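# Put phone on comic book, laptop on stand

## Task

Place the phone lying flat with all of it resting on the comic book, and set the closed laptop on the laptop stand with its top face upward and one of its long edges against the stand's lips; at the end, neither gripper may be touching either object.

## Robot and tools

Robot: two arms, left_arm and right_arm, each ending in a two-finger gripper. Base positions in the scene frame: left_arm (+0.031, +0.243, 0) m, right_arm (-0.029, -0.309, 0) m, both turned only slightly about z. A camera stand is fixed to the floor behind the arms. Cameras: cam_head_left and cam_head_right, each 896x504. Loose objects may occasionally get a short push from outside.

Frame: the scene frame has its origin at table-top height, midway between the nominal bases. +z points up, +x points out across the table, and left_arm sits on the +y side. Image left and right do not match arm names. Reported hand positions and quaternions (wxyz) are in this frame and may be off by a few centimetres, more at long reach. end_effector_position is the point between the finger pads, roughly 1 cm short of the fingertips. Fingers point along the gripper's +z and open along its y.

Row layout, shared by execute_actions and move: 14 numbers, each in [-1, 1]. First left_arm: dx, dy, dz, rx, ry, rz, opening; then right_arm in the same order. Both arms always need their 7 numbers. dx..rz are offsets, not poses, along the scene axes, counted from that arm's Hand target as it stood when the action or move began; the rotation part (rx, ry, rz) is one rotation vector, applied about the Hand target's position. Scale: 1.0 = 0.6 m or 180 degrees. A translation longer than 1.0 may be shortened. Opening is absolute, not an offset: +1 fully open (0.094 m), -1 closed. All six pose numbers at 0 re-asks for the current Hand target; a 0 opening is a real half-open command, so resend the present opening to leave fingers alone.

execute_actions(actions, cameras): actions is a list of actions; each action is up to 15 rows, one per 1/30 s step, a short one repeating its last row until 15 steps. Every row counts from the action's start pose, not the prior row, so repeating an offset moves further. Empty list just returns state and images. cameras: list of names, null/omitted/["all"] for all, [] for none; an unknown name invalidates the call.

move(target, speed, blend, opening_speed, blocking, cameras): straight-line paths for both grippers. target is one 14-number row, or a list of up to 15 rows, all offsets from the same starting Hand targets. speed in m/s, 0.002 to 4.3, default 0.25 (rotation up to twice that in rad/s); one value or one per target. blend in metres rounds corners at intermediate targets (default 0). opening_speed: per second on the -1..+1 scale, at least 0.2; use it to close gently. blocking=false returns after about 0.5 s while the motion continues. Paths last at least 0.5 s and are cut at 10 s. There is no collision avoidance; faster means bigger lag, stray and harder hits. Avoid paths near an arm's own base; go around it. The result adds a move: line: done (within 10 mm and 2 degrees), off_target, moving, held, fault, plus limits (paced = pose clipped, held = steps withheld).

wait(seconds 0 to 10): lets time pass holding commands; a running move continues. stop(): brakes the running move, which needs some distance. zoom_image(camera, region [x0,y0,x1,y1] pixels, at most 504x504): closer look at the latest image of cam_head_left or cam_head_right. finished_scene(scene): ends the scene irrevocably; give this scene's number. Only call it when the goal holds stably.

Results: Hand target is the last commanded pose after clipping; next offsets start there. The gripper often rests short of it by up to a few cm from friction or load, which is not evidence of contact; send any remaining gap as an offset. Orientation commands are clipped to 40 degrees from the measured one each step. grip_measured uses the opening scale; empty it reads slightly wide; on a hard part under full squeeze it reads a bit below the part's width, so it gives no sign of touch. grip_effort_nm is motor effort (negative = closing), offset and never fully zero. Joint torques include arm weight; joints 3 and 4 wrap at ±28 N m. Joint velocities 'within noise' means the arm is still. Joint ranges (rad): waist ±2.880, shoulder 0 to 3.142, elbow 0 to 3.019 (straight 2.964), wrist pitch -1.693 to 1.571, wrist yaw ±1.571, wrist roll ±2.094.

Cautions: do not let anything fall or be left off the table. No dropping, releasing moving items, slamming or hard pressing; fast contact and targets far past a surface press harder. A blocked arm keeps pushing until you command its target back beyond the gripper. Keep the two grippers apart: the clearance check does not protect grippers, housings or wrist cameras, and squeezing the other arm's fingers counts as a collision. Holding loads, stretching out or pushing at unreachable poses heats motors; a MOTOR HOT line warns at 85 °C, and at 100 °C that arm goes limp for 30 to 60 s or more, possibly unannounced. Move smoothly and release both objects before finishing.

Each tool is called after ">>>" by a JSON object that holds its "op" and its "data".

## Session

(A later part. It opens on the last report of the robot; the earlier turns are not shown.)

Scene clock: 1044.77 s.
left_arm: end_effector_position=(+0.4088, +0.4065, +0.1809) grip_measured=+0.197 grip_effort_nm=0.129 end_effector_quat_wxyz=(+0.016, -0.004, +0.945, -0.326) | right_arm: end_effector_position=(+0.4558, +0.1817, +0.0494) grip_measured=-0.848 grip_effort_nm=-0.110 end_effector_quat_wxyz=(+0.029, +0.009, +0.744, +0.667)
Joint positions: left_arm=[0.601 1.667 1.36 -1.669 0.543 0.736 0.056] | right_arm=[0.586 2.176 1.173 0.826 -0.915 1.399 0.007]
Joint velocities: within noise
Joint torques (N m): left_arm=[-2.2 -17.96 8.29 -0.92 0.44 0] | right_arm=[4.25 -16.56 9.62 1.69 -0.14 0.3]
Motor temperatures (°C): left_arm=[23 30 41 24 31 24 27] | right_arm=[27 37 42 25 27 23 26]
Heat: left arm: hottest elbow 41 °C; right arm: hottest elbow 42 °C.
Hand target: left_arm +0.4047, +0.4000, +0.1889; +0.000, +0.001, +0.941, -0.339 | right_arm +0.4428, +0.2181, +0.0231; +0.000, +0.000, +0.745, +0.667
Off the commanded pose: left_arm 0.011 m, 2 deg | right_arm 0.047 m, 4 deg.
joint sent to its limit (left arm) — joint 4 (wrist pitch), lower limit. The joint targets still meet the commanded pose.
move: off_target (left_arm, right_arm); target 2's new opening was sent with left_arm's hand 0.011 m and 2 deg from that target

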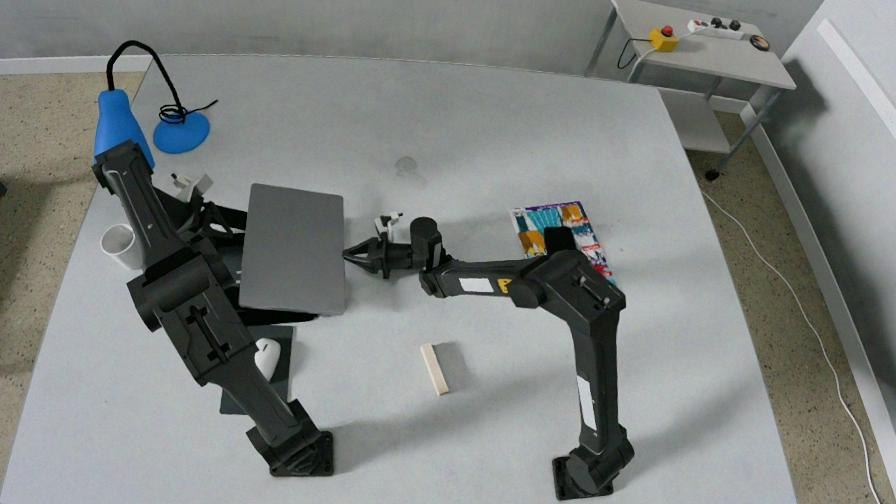

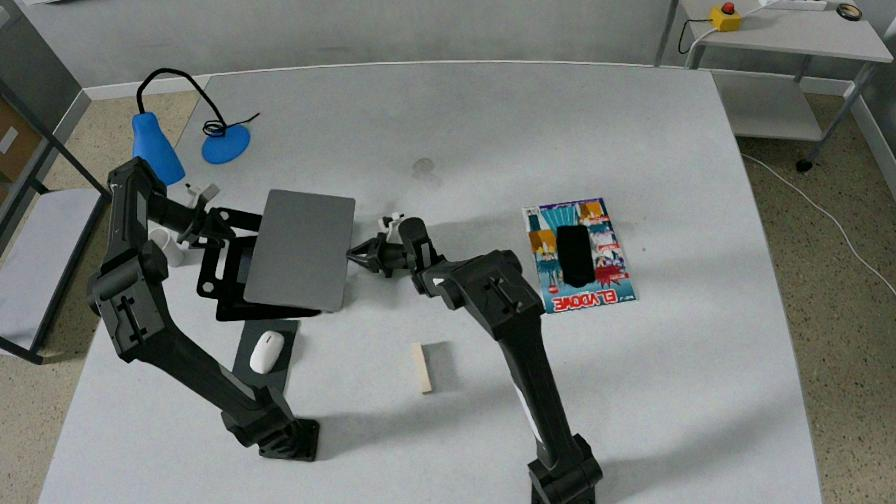

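>>> {"op": "move", "data": {"target": [[0,-0.094,-0.106,0,0,0,0.2,0,0,0,0,0,0,-0.85]], "speed": [0.08]}}

>>> {"op": "zoom_image", "data": {"camera": "cam_head_left", "region": [150, 130, 400, 340]}}

>>> {"op": "zoom_image", "data": {"camera": "cam_head_right", "region": [150, 130, 400, 340]}}

Scene clock: 1050.10 s.
left_arm: end_effector_position=(+0.4053, +0.3492, +0.1262) grip_measured=+0.198 grip_effort_nm=0.129 end_effector_quat_wxyz=(-0.003, -0.003, +0.939, -0.343) | right_arm: end_effector_position=(+0.4558, +0.1817, +0.0494) grip_measured=-0.848 grip_effort_nm=-0.110 end_effector_quat_wxyz=(+0.029, +0.009, +0.744, +0.667)
Joint positions: left_arm=[0.5 1.661 1.187 -1.501 0.588 0.646 0.056] | right_arm=[0.586 2.176 1.173 0.826 -0.915 1.399 0.007]
Joint velocities: within noise
Joint torques (N m): left_arm=[-2.55 -15.97 7.01 0.38 0.3 0.03] | right_arm=[4.25 -16.67 9.61 1.7 -0.14 0.29]
Motor temperatures (°C): left_arm=[23 30 40 24 30 24 27] | right_arm=[27 37 42 25 27 23 26]
Heat: left arm: hottest elbow 40 °C; right arm: hottest elbow 42 °C.
Hand target: left_arm +0.4047, +0.3434, +0.1252; -0.001, +0.001, +0.941, -0.339 | right_arm +0.4428, +0.2181, +0.0231; +0.000, +0.000, +0.745, +0.667
Off the commanded pose: left_arm 0.006 m, 1 deg | right_arm 0.047 m, 4 deg.
move: off_target (right_arm)

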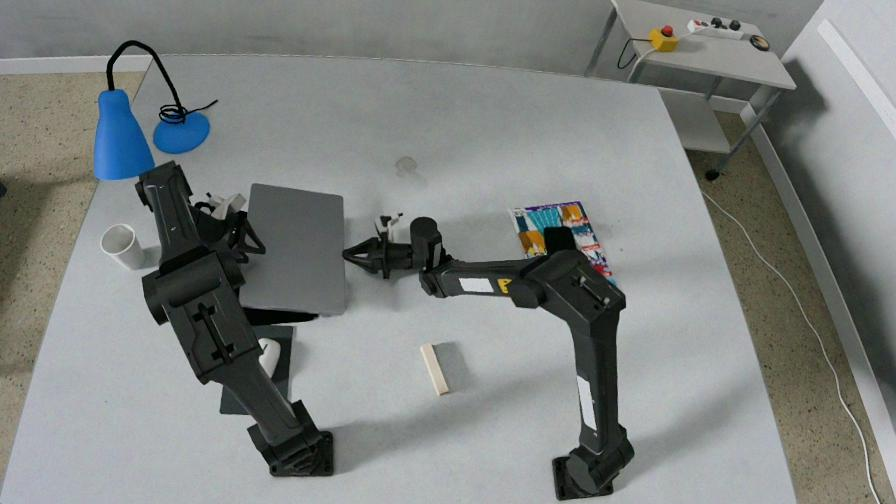

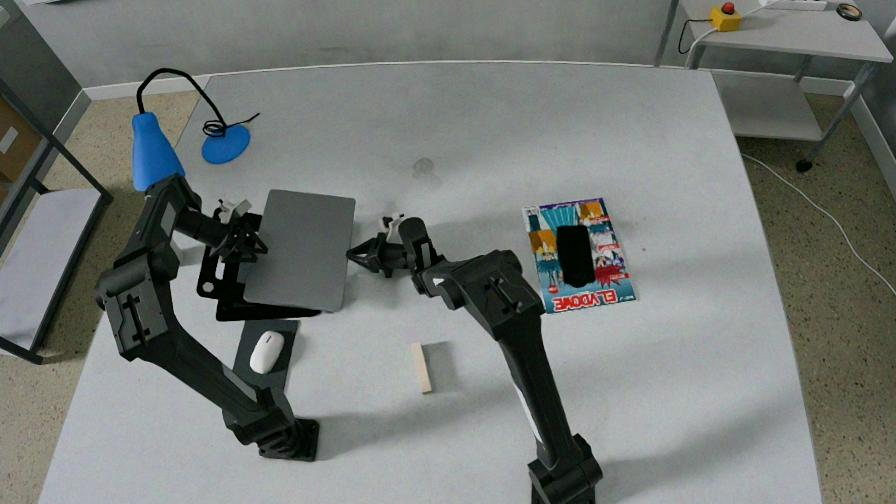

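Scaled by 2.016.

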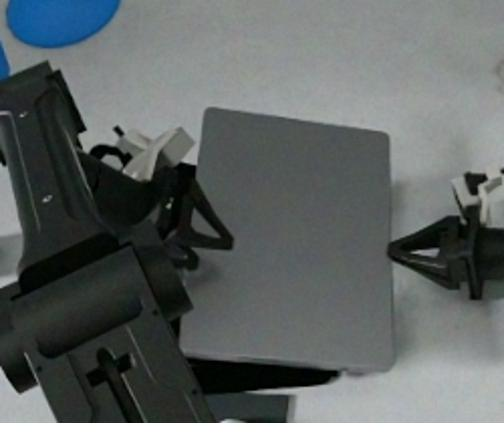

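Scaled by 2.016.

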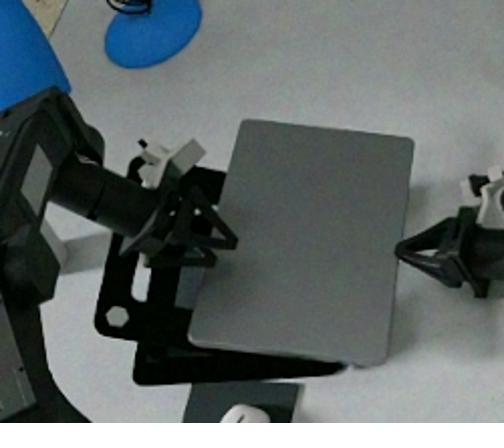

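>>> {"op": "move", "data": {"target": [[0,-0.03,-0.03,0,0,0,0.2,0,0,0,0,0,0,-0.85],[0,-0.03,-0.03,0,0,0,-0.85,0,0,0,0,0,0,-0.85]], "speed": [0.06,0.06], "opening_speed": 0.6}}

>>> {"op": "zoom_image", "data": {"camera": "cam_head_right", "region": [150, 130, 400, 340]}}

Scene clock: 1056.77 s.
left_arm: end_effector_position=(+0.4052, +0.3316, +0.1137) grip_measured=-0.847 grip_effort_nm=-0.085 end_effector_quat_wxyz=(+0.007, -0.001, +0.941, -0.338) | right_arm: end_effector_position=(+0.4558, +0.1817, +0.0494) grip_measured=-0.848 grip_effort_nm=-0.110 end_effector_quat_wxyz=(+0.029, +0.009, +0.744, +0.667)
Joint positions: left_arm=[0.465 1.638 1.127 -1.419 0.603 0.603 0.007] | right_arm=[0.586 2.176 1.173 0.826 -0.915 1.399 0.007]
Joint velocities: within noise
Joint torques (N m): left_arm=[-1.96 -14.04 7.57 -0.03 0.24 0.01] | right_arm=[4.19 -16.67 9.62 1.7 -0.14 0.29]
Motor temperatures (°C): left_arm=[23 29 40 24 30 24 27] | right_arm=[27 38 41 25 27 23 26]
Heat: left arm: hottest elbow 40 °C; right arm: hottest elbow 41 °C.
Hand target: left_arm +0.4047, +0.3255, +0.1073; -0.001, +0.001, +0.941, -0.339 | right_arm +0.4428, +0.2181, +0.0231; +0.000, +0.000, +0.745, +0.667
Off the commanded pose: left_arm 0.009 m, 1 deg | right_arm 0.047 m, 4 deg.
move: off_target (right_arm); target 2's new opening was sent with left_arm's hand 0.015 m and 1 deg from that target

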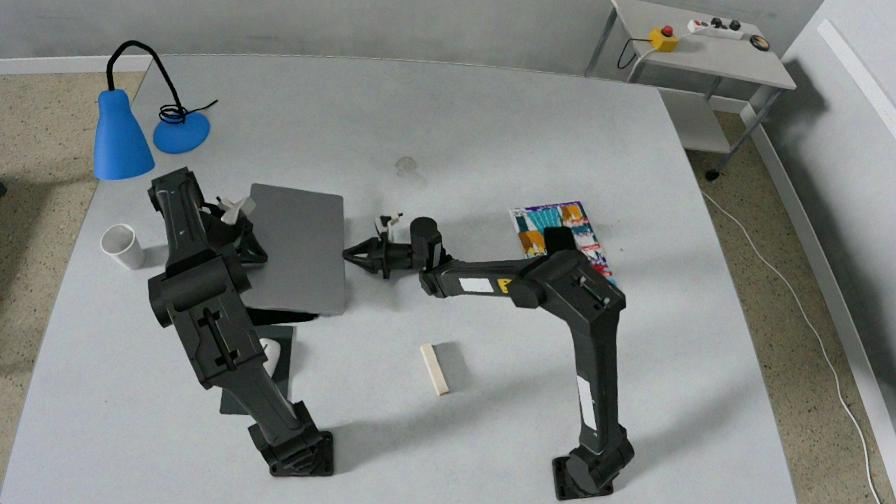

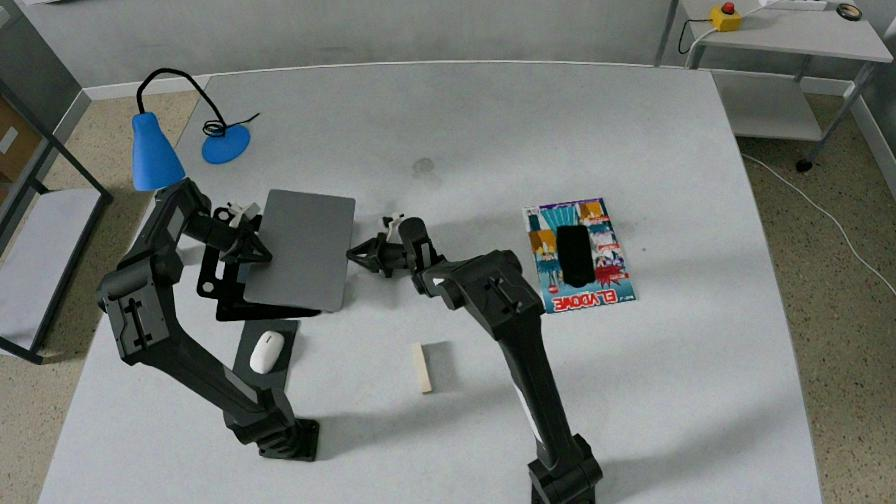

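Scaled by 2.016.

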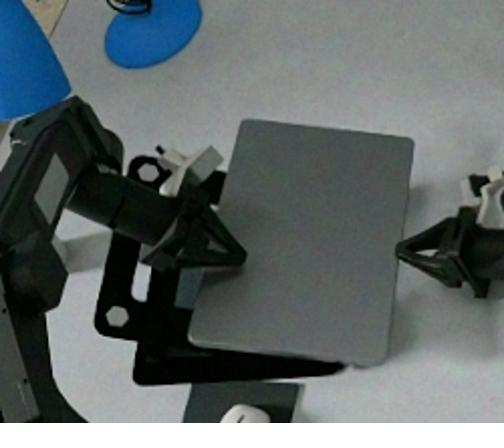

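>>> {"op": "move", "data": {"target": [[0,0,-0.05,0,0,0,-0.85,0,0,0,0,0,0,-0.85]], "speed": [0.05], "cameras": []}}

Scene clock: 1060.40 s.
left_arm: end_effector_position=(+0.4062, +0.3307, +0.0976) grip_measured=-0.849 grip_effort_nm=-0.042 end_effector_quat_wxyz=(+0.012, -0.001, +0.941, -0.339) | right_arm: end_effector_position=(+0.4558, +0.1817, +0.0494) grip_measured=-0.848 grip_effort_nm=-0.110 end_effector_quat_wxyz=(+0.029, +0.009, +0.744, +0.667)
Joint positions: left_arm=[0.464 1.657 1.103 -1.368 0.61 0.603 0.007] | right_arm=[0.586 2.176 1.173 0.826 -0.915 1.399 0.007]
Joint velocities: within noise
Joint torques (N m): left_arm=[-2.55 -11.87 6.22 1.11 0.01 0.03] | right_arm=[4.25 -16.67 9.59 1.7 -0.15 0.3]
Motor temperatures (°C): left_arm=[23 29 39 24 30 24 27] | right_arm=[27 38 41 25 27 23 26]
Heat: left arm: hottest elbow 39 °C; right arm: hottest elbow 41 °C.
Hand target: left_arm +0.4047, +0.3255, +0.0773; -0.001, +0.001, +0.941, -0.339 | right_arm +0.4428, +0.2181, +0.0231; +0.000, +0.000, +0.745, +0.667
Off the commanded pose: left_arm 0.021 m, 1 deg | right_arm 0.047 m, 4 deg.
move: off_target (left_arm, right_arm)
No camera images: "cameras" was empty.

>>> {"op": "move", "data": {"target": [[0,0.02,0.08,-0.03,0,0,-0.85,0,0,0,0,0,0,-0.85],[0,0.155,0.11,-0.044,0,0,0.15,0,0,0,0,0,0,-0.85],[0,0.06,0.016,-0.044,0,0,0.15,0,0,0,0,0,0,-0.85]], "speed": [0.15,0.15,0.07]}}

>>> {"op": "zoom_image", "data": {"camera": "cam_head_right", "region": [150, 130, 400, 340]}}

>>> {"op": "zoom_image", "data": {"camera": "cam_head_left", "region": [150, 130, 400, 340]}}

Scene clock: 1069.13 s.
left_arm: end_effector_position=(+0.4082, +0.3710, +0.1176) grip_measured=+0.147 grip_effort_nm=0.173 end_effector_quat_wxyz=(+0.018, -0.003, +0.918, -0.395) | right_arm: end_effector_position=(+0.4564, +0.1848, +0.0496) grip_measured=-0.848 grip_effort_nm=-0.110 end_effector_quat_wxyz=(+0.029, +0.009, +0.743, +0.668)
Joint positions: left_arm=[0.573 1.746 1.226 -1.558 0.667 0.775 0.054] | right_arm=[0.589 2.181 1.182 0.826 -0.914 1.402 0.007]
Joint velocities: within noise
Joint torques (N m): left_arm=[-2.14 -12.34 4.62 1.16 0.16 0.12] | right_arm=[3.96 -17.03 9.2 1.69 -0.18 0.27]
Motor temperatures (°C): left_arm=[23 29 39 24 30 24 27] | right_arm=[27 38 41 25 27 23 26]
Heat: left arm: hottest elbow 39 °C; right arm: hottest elbow 41 °C.
Hand target: left_arm +0.4047, +0.3615, +0.0869; -0.001, +0.001, +0.915, -0.403 | right_arm +0.4429, +0.2180, +0.0230; +0.000, +0.000, +0.745, +0.667
Off the commanded pose: left_arm 0.032 m, 2 deg | right_arm 0.045 m, 3 deg.
move: off_target (left_arm, right_arm); target 2's new opening was sent with left_arm's hand 0.023 m and 2 deg from that target

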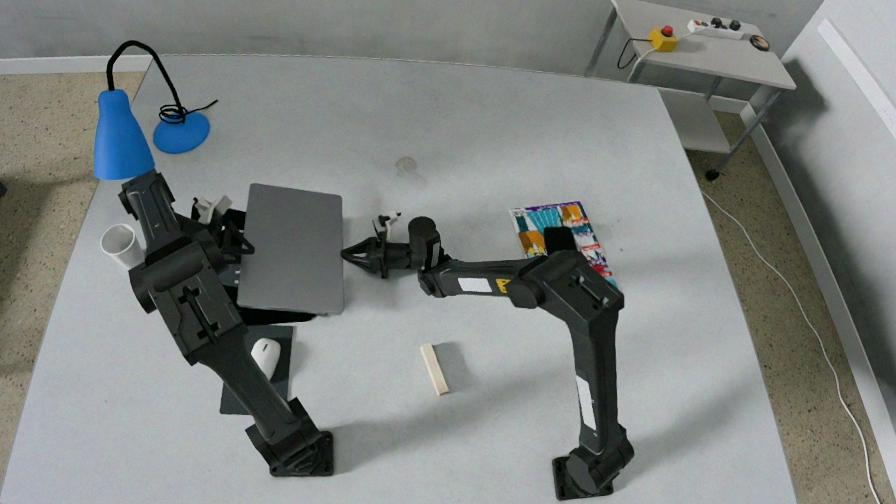

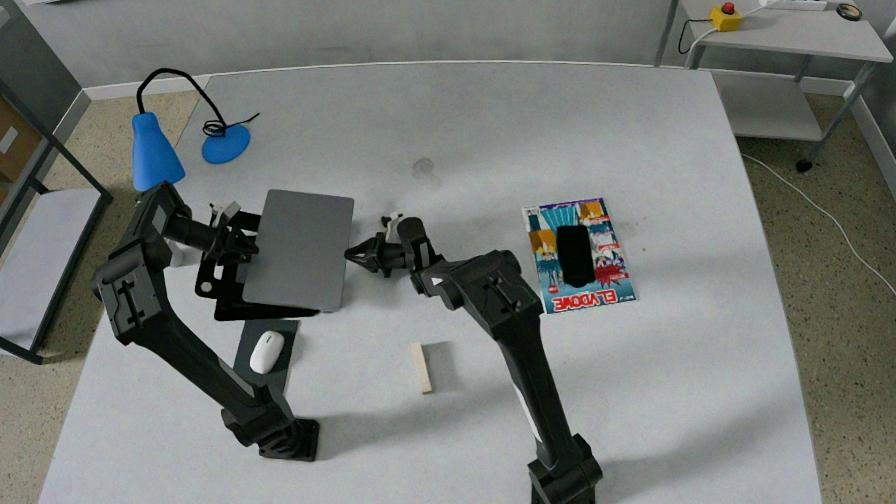

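Scaled by 2.016.

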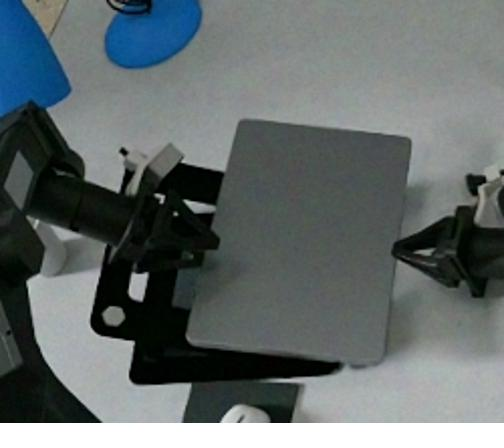

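Scaled by 2.016.

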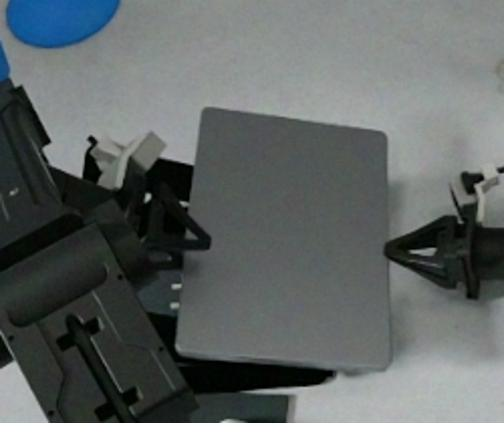

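>>> {"op": "move", "data": {"target": [[0,0.045,0.06,0.0,0,0,0.15,0,0,0,0,0,0,-0.85],[0,0.04,0.01,0,0,0,0.15,0,0,0,0,0,0,-0.85],[0,0.0,-0.01,0,0,0,0.15,0,0,0,0,0,0,-0.85]], "speed": [0.15,0.06,0.06]}}

>>> {"op": "zoom_image", "data": {"camera": "cam_head_right", "region": [150, 130, 400, 340]}}

Scene clock: 1074.53 s.
left_arm: end_effector_position=(+0.4071, +0.3713, +0.1158) grip_measured=+0.148 grip_effort_nm=0.144 end_effector_quat_wxyz=(+0.018, -0.003, +0.919, -0.394) | right_arm: end_effector_position=(+0.4564, +0.1848, +0.0496) grip_measured=-0.848 grip_effort_nm=-0.115 end_effector_quat_wxyz=(+0.029, +0.009, +0.743, +0.668)
Joint positions: left_arm=[0.574 1.745 1.221 -1.551 0.664 0.774 0.054] | right_arm=[0.589 2.181 1.182 0.826 -0.914 1.402 0.007]
Joint velocities: within noise
Joint torques (N m): left_arm=[-2.73 -11.52 4.66 1.37 0.23 0.13] | right_arm=[4.01 -16.97 9.17 1.68 -0.17 0.27]
Motor temperatures (°C): left_arm=[23 29 38 24 30 24 27] | right_arm=[27 38 42 25 27 23 26]
Heat: left arm: hottest elbow 38 °C; right arm: hottest elbow 42 °C.
Hand target: left_arm +0.4048, +0.3616, +0.0810; +0.000, +0.001, +0.915, -0.403 | right_arm +0.4429, +0.2180, +0.0230; +0.000, +0.000, +0.745, +0.667
Off the commanded pose: left_arm 0.036 m, 3 deg | right_arm 0.045 m, 3 deg.
move: off_target (left_arm, right_arm)

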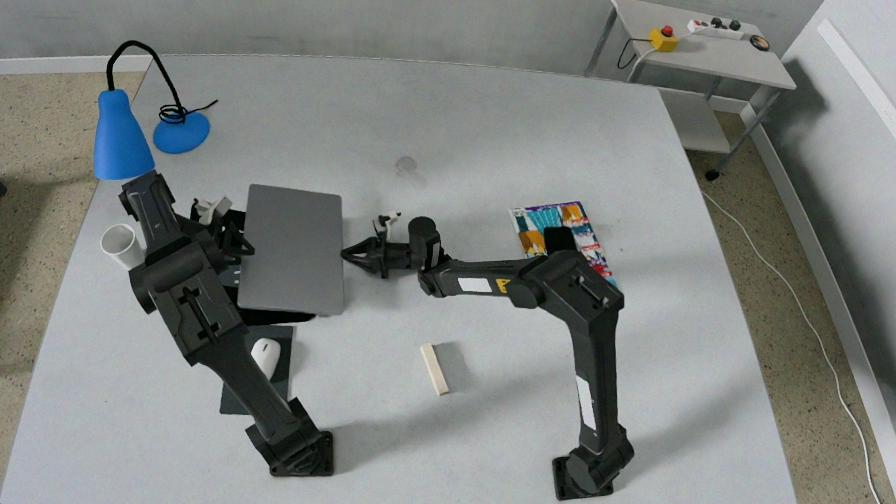

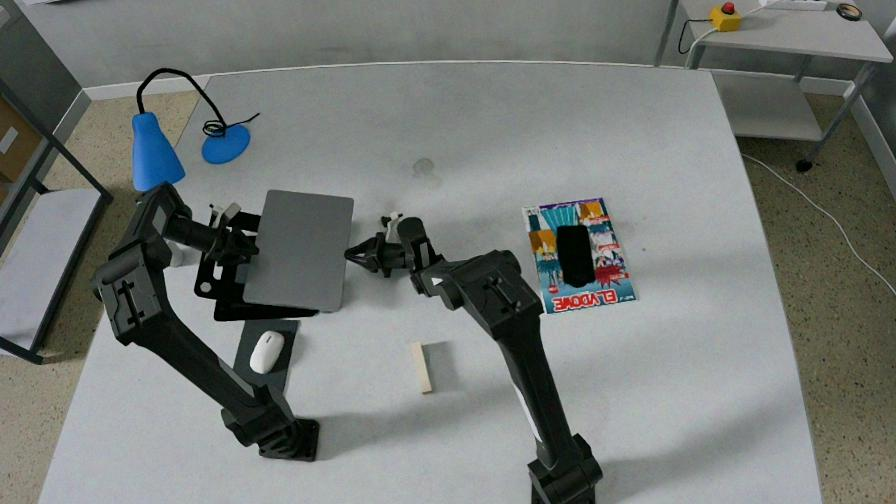

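Scaled by 2.016.

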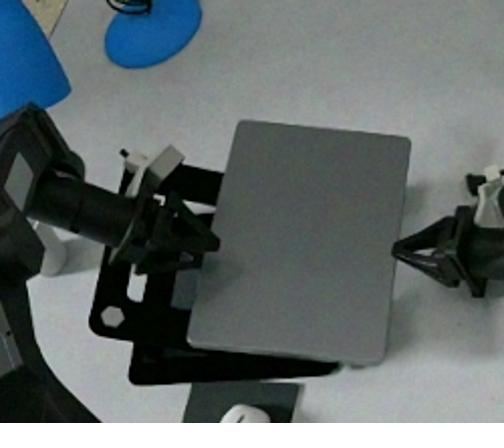

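>>> {"op": "move", "data": {"target": [[0,-0.04,0.0,0.0,0,0,0.15,0,0,0,0,0,0,-0.85],[0,-0.04,0.0,0,0,0,-0.85,0,0,0,0,0,0,-0.85]], "speed": [0.06,0.06], "opening_speed": 0.5}}

>>> {"op": "zoom_image", "data": {"camera": "cam_head_right", "region": [150, 130, 400, 340]}}

Scene clock: 1082.90 s.
left_arm: end_effector_position=(+0.4079, +0.3716, +0.1108) grip_measured=-0.850 grip_effort_nm=-0.242 end_effector_quat_wxyz=(+0.026, -0.024, +0.927, -0.373) | right_arm: end_effector_position=(+0.4619, +0.1811, +0.0493) grip_measured=-0.848 grip_effort_nm=-0.110 end_effector_quat_wxyz=(+0.035, +0.016, +0.744, +0.667)
Joint positions: left_arm=[0.57 1.715 1.187 -1.477 0.653 0.695 0.007] | right_arm=[0.582 2.181 1.182 0.826 -0.903 1.404 0.007]
Joint velocities: left_arm=[0.005 -0.005 0.002 0.012 0.022 0.007 -0.004] | right_arm=[within noise]
Joint torques (N m): left_arm=[-6.3 -11.16 3.41 0.24 1.45 0.44] | right_arm=[4.6 -17.08 9.09 1.68 -0.56 0.26]
Motor temperatures (°C): left_arm=[23 29 38 24 30 24 27] | right_arm=[27 38 42 25 26 23 26]
Heat: left arm: hottest elbow 38 °C; right arm: hottest elbow 42 °C.
Hand target: left_arm +0.4046, +0.3374, +0.0809; -0.001, +0.001, +0.915, -0.403 | right_arm +0.4429, +0.2180, +0.0231; +0.000, +0.000, +0.745, +0.667
Off the commanded pose: left_arm 0.045 m, 6 deg | right_arm 0.049 m, 4 deg.
move: off_target (left_arm, right_arm); target 2's new opening was sent with left_arm's hand 0.046 m and 5 deg from that target

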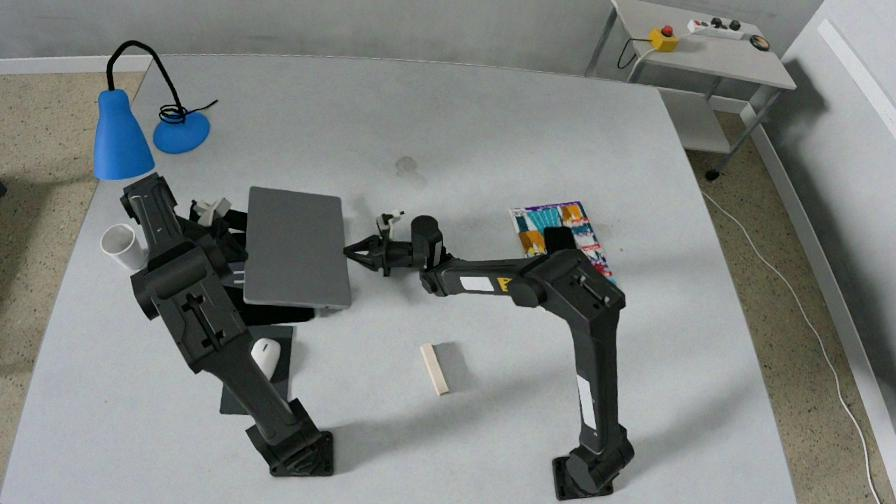

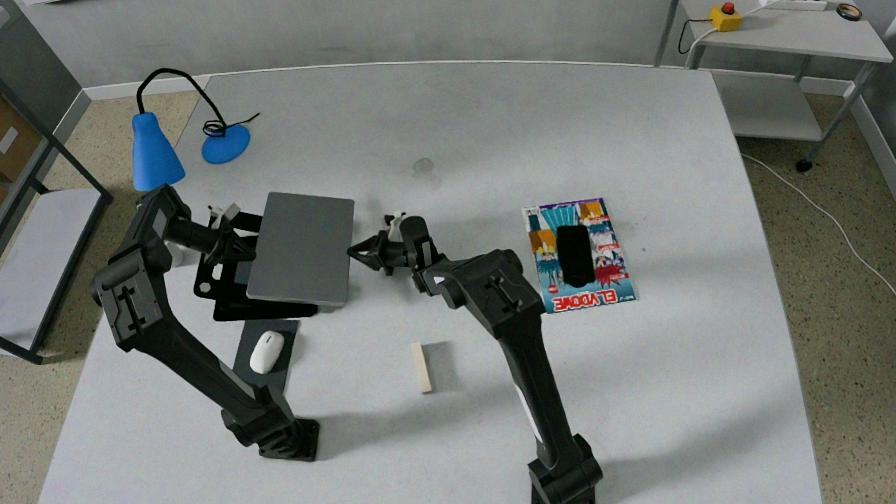

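Scaled by 2.016.

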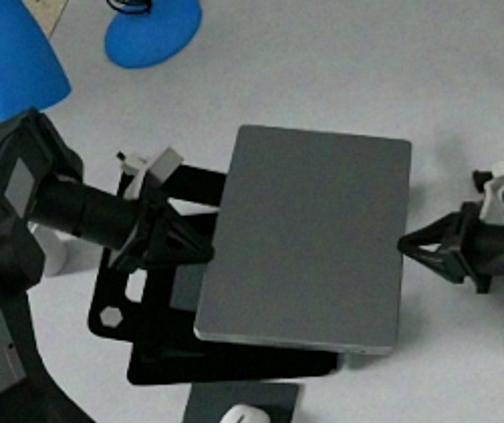

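>>> {"op": "move", "data": {"target": [[0.03,0.06,0.1,0,0,0,-0.85,0,-0.1,0.0,0,0,0,-0.85],[0.059,0.121,0.1,0,0,0,-0.85,0,-0.4,0.15,0,0,0,-0.85],[0.059,0.1,0.048,0,0,0,-0.85,-0.05,-0.65,0.3,0,0,0,-0.85],[0.059,-0.062,-0.005,0,0,0,-0.85,-0.05,-0.65,0.3,0,0,0,-0.85]], "speed": [0.15,0.2,0.15,0.07]}}

>>> {"op": "zoom_image", "data": {"camera": "cam_head_right", "region": [150, 130, 400, 340]}}

Scene clock: 1110.67 s.
left_arm: end_effector_position=(+0.4485, +0.3221, +0.0840) grip_measured=-0.850 grip_effort_nm=0.042 end_effector_quat_wxyz=(+0.020, -0.006, +0.918, -0.395) | right_arm: end_effector_position=(+0.3957, -0.1678, +0.1991) grip_measured=-0.849 grip_effort_nm=-0.076 end_effector_quat_wxyz=(-0.007, +0.013, +0.746, +0.666)
Joint positions: left_arm=[0.437 1.792 1.199 -1.376 0.731 0.607 0.007] | right_arm=[-0.078 1.715 1.126 -1.499 -1.439 -0.494 0.007]
Joint velocities: within noise
Joint torques (N m): left_arm=[-4.6 -17.08 4.85 -0.36 0.5 -0.02] | right_arm=[0.03 -14.27 9.94 -0.88 -0.44 0.02]
Motor temperatures (°C): left_arm=[23 28 36 24 31 24 27] | right_arm=[27 38 42 25 26 23 25]
Heat: left arm: hottest elbow 36 °C; right arm: hottest elbow 42 °C.
Hand target: left_arm +0.4402, +0.3004, +0.0779; +0.000, +0.001, +0.915, -0.403 | right_arm +0.4128, -0.1719, +0.2030; +0.000, +0.000, +0.745, +0.667
Off the commanded pose: left_arm 0.024 m, 3 deg | right_arm 0.018 m, 2 deg.
move: moving (right_arm; no rest 5 s after the path's end), off_target (left_arm)

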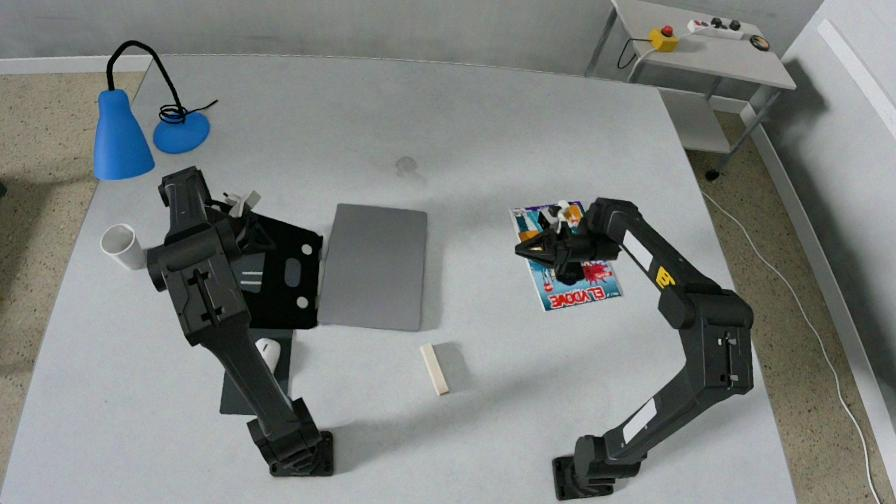

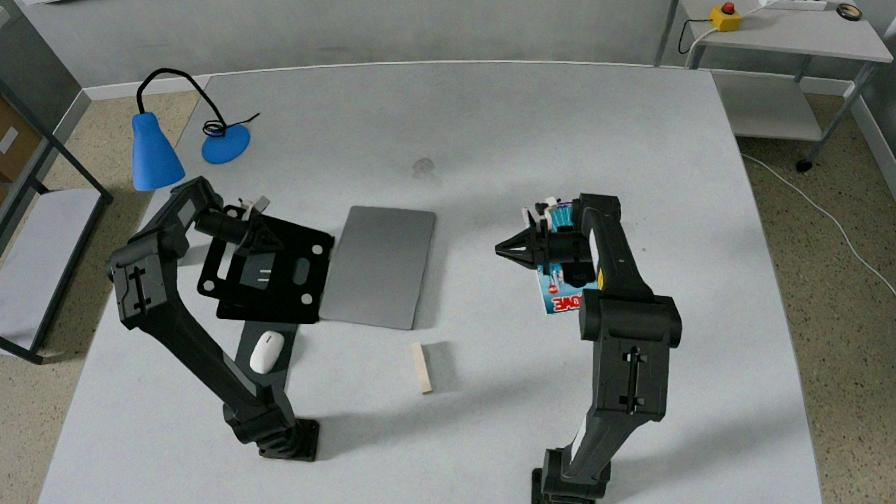

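Scaled by 2.016.

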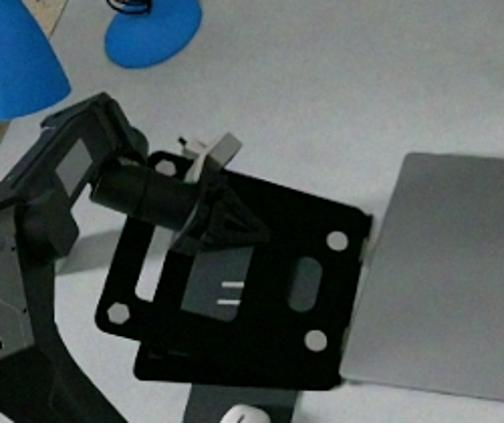

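>>> {"op": "move", "data": {"target": [[0.0,0.0,0.12,0,0,0,-0.95,-0.1,-0.15,0.0,0,0,0,-0.85],[0.167,-0.13,0.12,0.156,0,0,-0.95,-0.1,-0.2,0.0,0,0,0,-0.85],[0.167,-0.13,-0.05,0.156,0,0,-0.95,-0.1,-0.2,0.0,0,0,0,-0.85]], "speed": [0.2,0.2,0.1]}}

>>> {"op": "zoom_image", "data": {"camera": "cam_head_left", "region": [250, 170, 450, 350]}}

>>> {"op": "zoom_image", "data": {"camera": "cam_head_right", "region": [250, 170, 450, 350]}}

Scene clock: 1129.67 s.
left_arm: end_effector_position=(+0.5405, +0.2257, +0.0526) grip_measured=-0.948 grip_effort_nm=-0.081 end_effector_quat_wxyz=(+0.000, +0.001, +0.985, -0.171) | right_arm: end_effector_position=(+0.3567, -0.2881, +0.1968) grip_measured=-0.849 grip_effort_nm=-0.085 end_effector_quat_wxyz=(+0.062, +0.060, +0.789, +0.609)
Joint positions: left_arm=[0.053 1.824 1.304 -1.081 0.342 0.09 0.002] | right_arm=[-0.39 1.622 1.05 -1.67 -1.244 -0.724 0.007]
Joint velocities: within noise
Joint torques (N m): left_arm=[-1.67 -17.96 8.58 0.8 0.07 -0.02] | right_arm=[-0.38 -16.03 5.82 -1.13 -0.38 0.02]
Motor temperatures (°C): left_arm=[23 28 36 24 30 24 27] | right_arm=[27 37 42 25 26 23 25]
Heat: left arm: hottest elbow 36 °C; right arm: hottest elbow 42 °C.
Hand target: left_arm +0.5403, +0.2222, +0.0478; -0.001, +0.001, +0.986, -0.169 | right_arm +0.3528, -0.2920, +0.2029; +0.000, +0.001, +0.745, +0.667
Off the commanded pose: left_arm 0.006 m, 0 deg | right_arm 0.008 m, 13 deg.
joint sent to its limit (right arm) — joint 4 (wrist pitch), lower limit. The joint targets are off in orientation, not in position.
move: off_target (right_arm)

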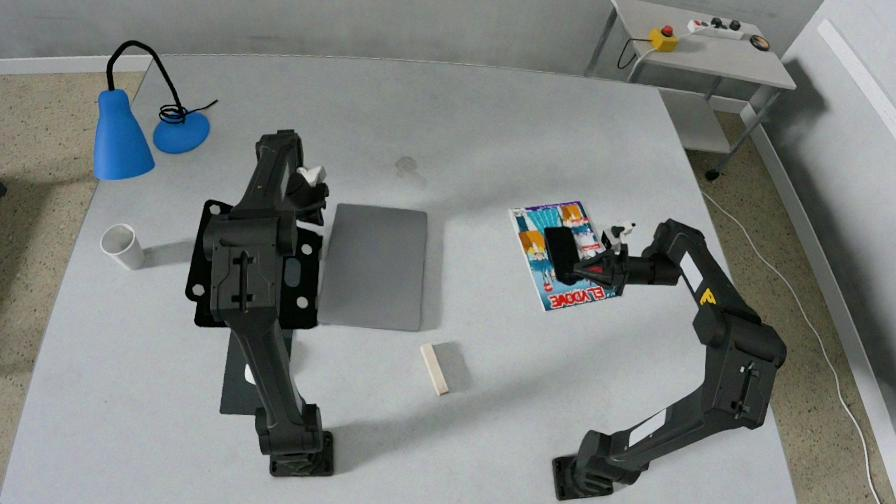

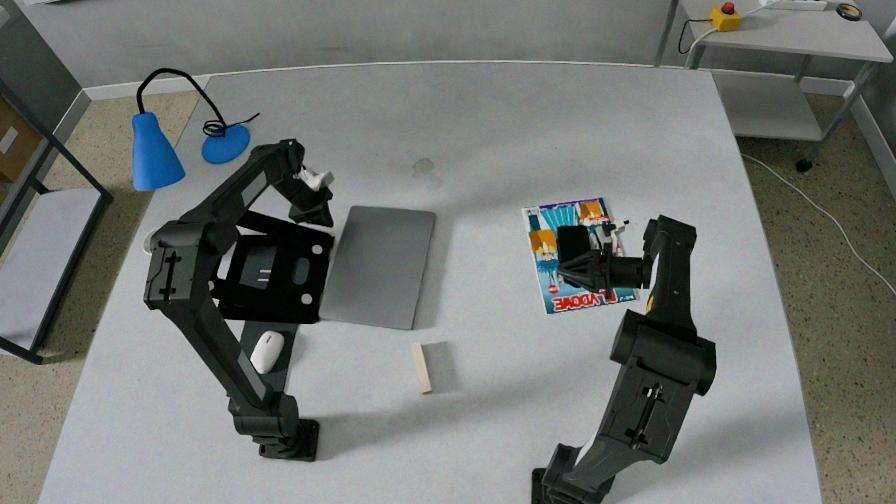

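Scaled by 2.520.

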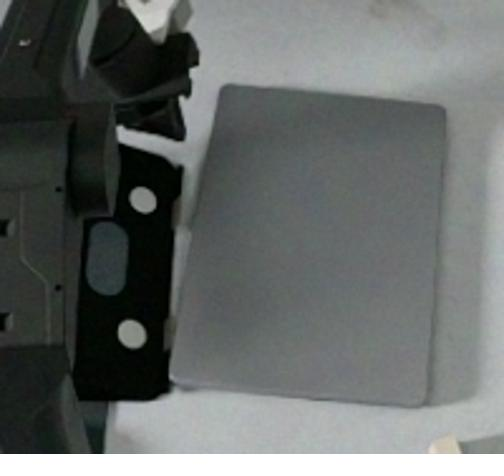

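Scaled by 2.520.

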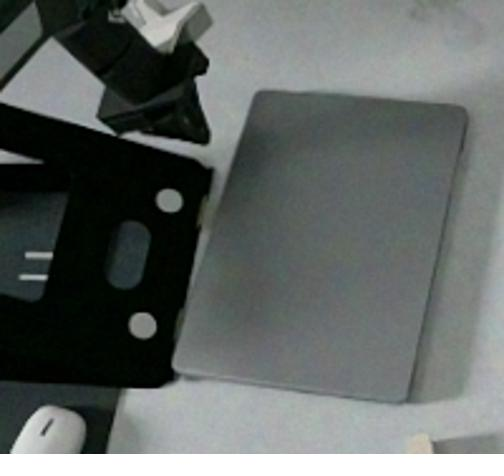

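>>> {"op": "move", "data": {"target": [[0.0,-0.01,-0.05,0,0,0,-0.95,0,0,0.0,0,0,0,-0.85],[-0.02,-0.2,-0.05,0,0,0,-0.95,0,0,0.0,0,0,0,-0.85]], "speed": [0.1,0.1]}}

>>> {"op": "zoom_image", "data": {"camera": "cam_head_left", "region": [250, 170, 500, 380]}}

Scene clock: 1138.60 s.
left_arm: end_effector_position=(+0.5395, +0.1260, +0.0173) grip_measured=-0.949 grip_effort_nm=-0.051 end_effector_quat_wxyz=(+0.005, -0.015, +0.986, -0.163) | right_arm: end_effector_position=(+0.3567, -0.2881, +0.1968) grip_measured=-0.849 grip_effort_nm=-0.081 end_effector_quat_wxyz=(+0.062, +0.060, +0.789, +0.609)
Joint positions: left_arm=[-0.147 1.855 1.244 -0.905 0.323 -0.157 0.002] | right_arm=[-0.39 1.622 1.05 -1.67 -1.244 -0.724 0.007]
Joint velocities: within noise
Joint torques (N m): left_arm=[-5.07 -19.19 6.83 0.65 0.68 -0.05] | right_arm=[-0.26 -15.91 5.79 -1.13 -0.38 0.02]
Motor temperatures (°C): left_arm=[23 28 36 24 30 24 27] | right_arm=[27 37 41 25 26 23 25]
Heat: left arm: hottest elbow 36 °C; right arm: hottest elbow 41 °C.
Hand target: left_arm +0.5283, +0.1023, +0.0179; -0.001, +0.001, +0.986, -0.169 | right_arm +0.3528, -0.2920, +0.2029; +0.000, +0.001, +0.745, +0.667
Off the commanded pose: left_arm 0.026 m, 2 deg | right_arm 0.008 m, 13 deg.
joint sent to its limit (right arm) — joint 4 (wrist pitch), lower limit. The joint targets are off in orientation, not in position.
move: off_target (left_arm, right_arm)

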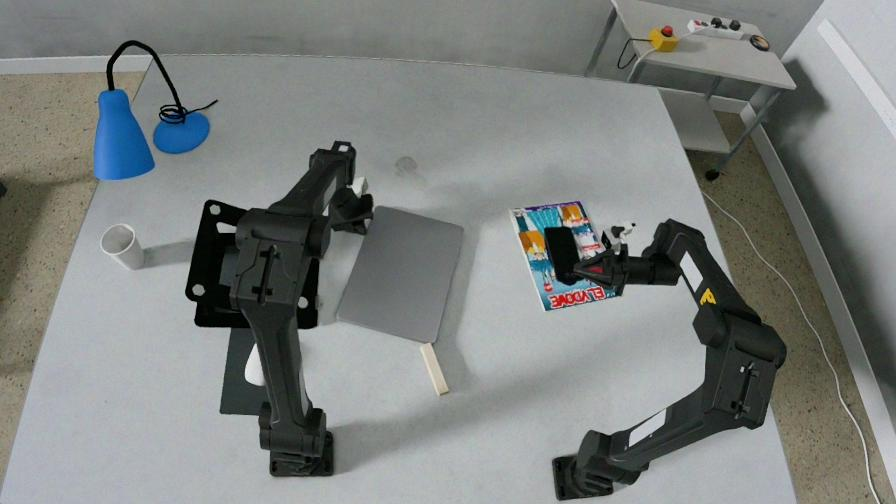

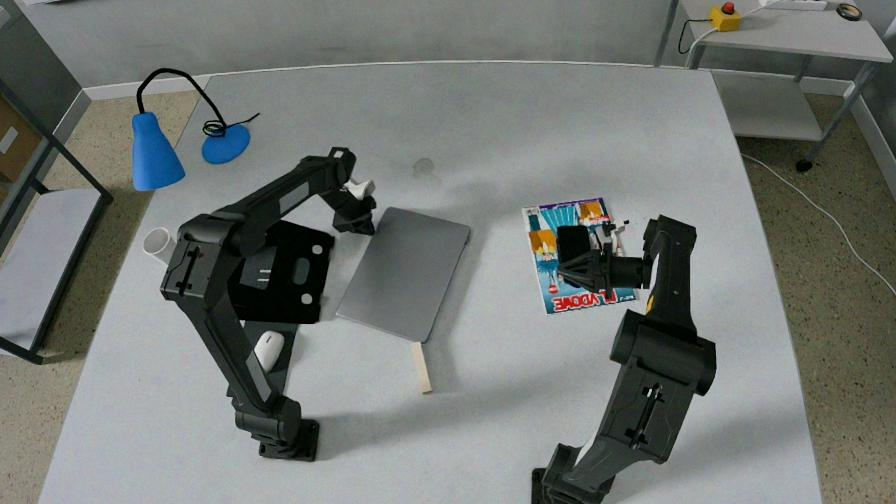

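Scaled by 2.016.

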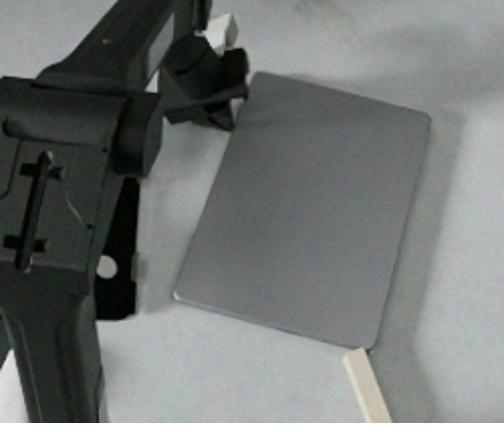

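>>> {"op": "move", "data": {"target": [[0.0,0.08,0.12,0,0,0,-0.95,0,0,0.0,0,0,0,-0.85],[-0.239,0.195,0.13,0,0,0,-0.95,0,0,0.0,0,0,0,-0.85],[-0.239,0.195,0.0,0,0,0,-0.95,0,0,0.0,0,0,0,-0.85],[-0.239,-0.03,0.0,0,0,0,-0.95,0,0,0.0,0,0,0,-0.85]], "speed": [0.2,0.25,0.15,0.1]}}

>>> {"op": "zoom_image", "data": {"camera": "cam_head_left", "region": [250, 170, 500, 380]}}

Scene clock: 1146.30 s.
left_arm: end_effector_position=(+0.3806, +0.1003, +0.0189) grip_measured=-0.949 grip_effort_nm=-0.042 end_effector_quat_wxyz=(-0.006, -0.011, +0.987, -0.161) | right_arm: end_effector_position=(+0.3567, -0.2881, +0.1968) grip_measured=-0.849 grip_effort_nm=-0.085 end_effector_quat_wxyz=(+0.062, +0.060, +0.789, +0.609)
Joint positions: left_arm=[-0.27 1.524 0.795 -0.77 0.316 -0.276 0.002] | right_arm=[-0.39 1.622 1.05 -1.67 -1.244 -0.724 0.007]
Joint velocities: within noise
Joint torques (N m): left_arm=[-4.13 -11.34 9.03 1.59 0.58 -0.09] | right_arm=[-0.32 -15.97 5.78 -1.13 -0.38 0.02]
Motor temperatures (°C): left_arm=[23 29 36 24 30 24 27] | right_arm=[27 37 39 25 26 23 25]
Heat: left arm: hottest elbow 36 °C; right arm: hottest elbow 39 °C.
Hand target: left_arm +0.3849, +0.0843, +0.0179; -0.001, +0.001, +0.986, -0.169 | right_arm +0.3528, -0.2920, +0.2029; +0.000, +0.001, +0.745, +0.667
Off the commanded pose: left_arm 0.017 m, 2 deg | right_arm 0.008 m, 13 deg.
joint sent to its limit (right arm) — joint 4 (wrist pitch), lower limit. The joint targets are off in orientation, not in position.
move: off_target (left_arm, right_arm)

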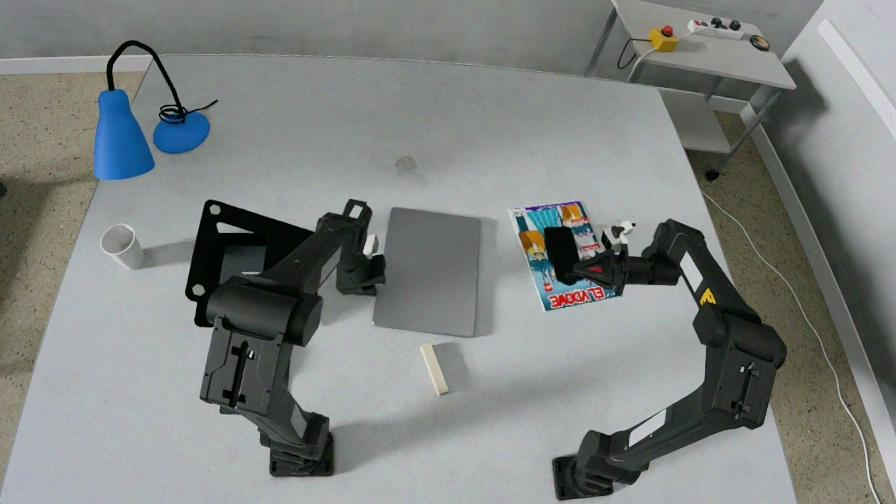

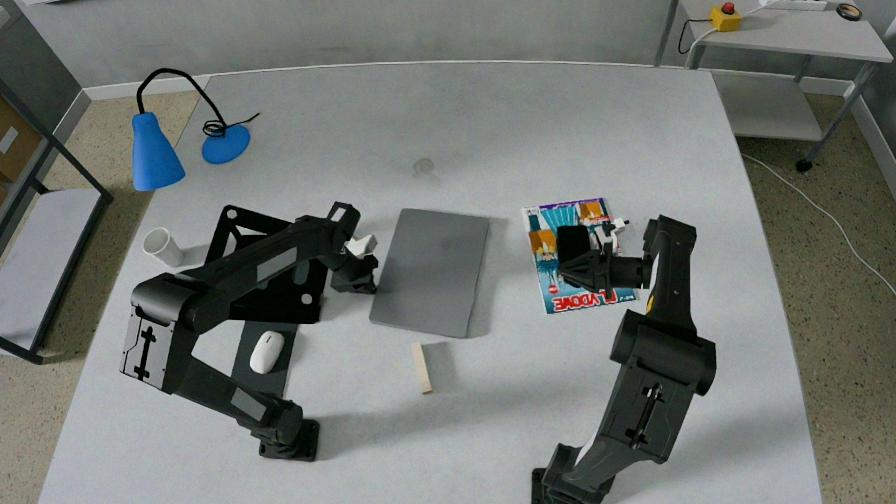

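Scaled by 2.016.

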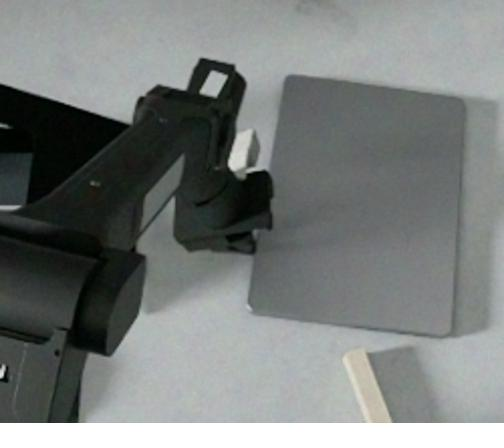

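>>> {"op": "move", "data": {"target": [[0.02,0.126,0.137,-0.08,0,0,-0.95,0.17,0.153,-0.088,-0.215,0,0,-0.95],[0.125,0.126,0.137,-0.175,0,0,0.4,0.17,0.212,-0.288,-0.215,0,0,-0.95],[0.125,0.11,0.03,-0.175,0,0,0.4,0.17,0.212,-0.3,-0.215,0,0,-0.95],[0.125,0.0,0.03,-0.175,0,0,0.4,0.17,0.32,-0.3,-0.215,0,0,-0.95]], "speed": [0.2,0.2,0.15,0.08]}}

>>> {"op": "zoom_image", "data": {"camera": "cam_head_left", "region": [300, 170, 560, 380]}}

Scene clock: 1159.83 s.
left_arm: end_effector_position=(+0.4650, +0.0901, +0.0345) grip_measured=+0.398 grip_effort_nm=0.129 end_effector_quat_wxyz=(-0.001, -0.004, +0.902, -0.432) | right_arm: end_effector_position=(+0.4616, -0.1031, +0.0406) grip_measured=-0.949 grip_effort_nm=-0.085 end_effector_quat_wxyz=(+0.016, -0.005, +0.923, +0.385)
Joint positions: left_arm=[-0.067 1.767 0.976 -0.732 0.892 -0.07 0.066] | right_arm=[0.164 1.829 1.136 -0.675 -0.771 0.241 0.002]
Joint velocities: within noise
Joint torques (N m): left_arm=[-2.37 -16.5 6.22 0.94 0.28 -0.03] | right_arm=[1.14 -16.5 5.78 0.84 -0.32 0.19]
Motor temperatures (°C): left_arm=[23 29 36 24 30 24 27] | right_arm=[26 37 39 25 26 23 25]
Heat: left arm: hottest elbow 36 °C; right arm: hottest elbow 39 °C.
Hand target: left_arm +0.4599, +0.0843, +0.0359; +0.000, +0.001, +0.903, -0.430 | right_arm +0.4549, -0.0999, +0.0231; +0.001, +0.000, +0.924, +0.382
Off the commanded pose: left_arm 0.008 m, 1 deg | right_arm 0.019 m, 2 deg.
move: off_target (right_arm); target 2's new opening was sent with left_arm's hand 0.027 m and 2 deg from that target

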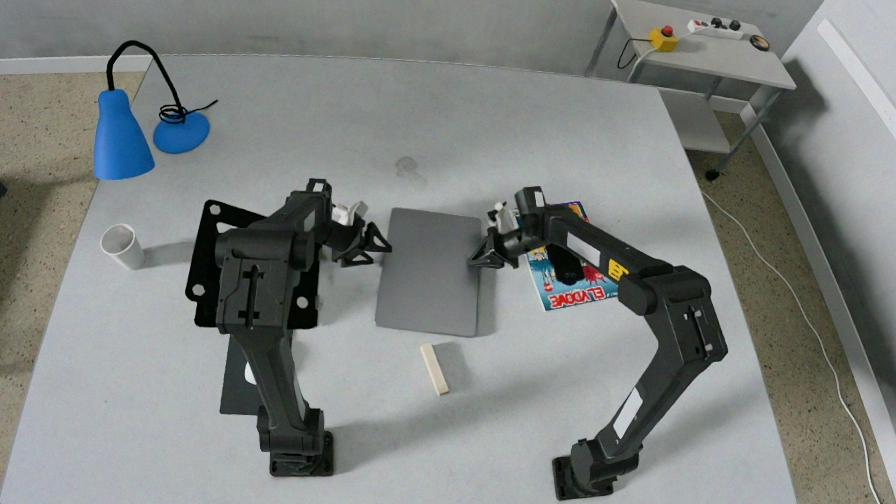

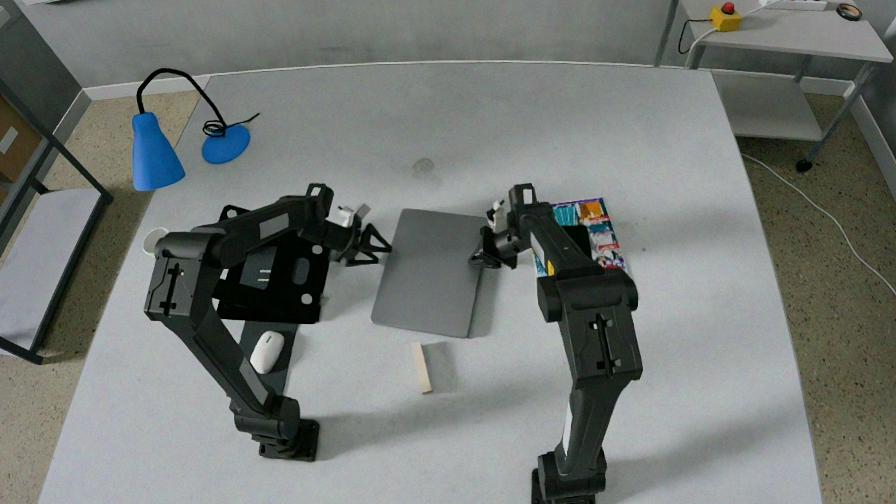

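Scaled by 1.938.

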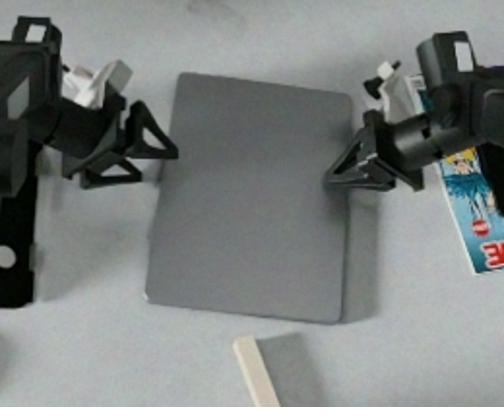

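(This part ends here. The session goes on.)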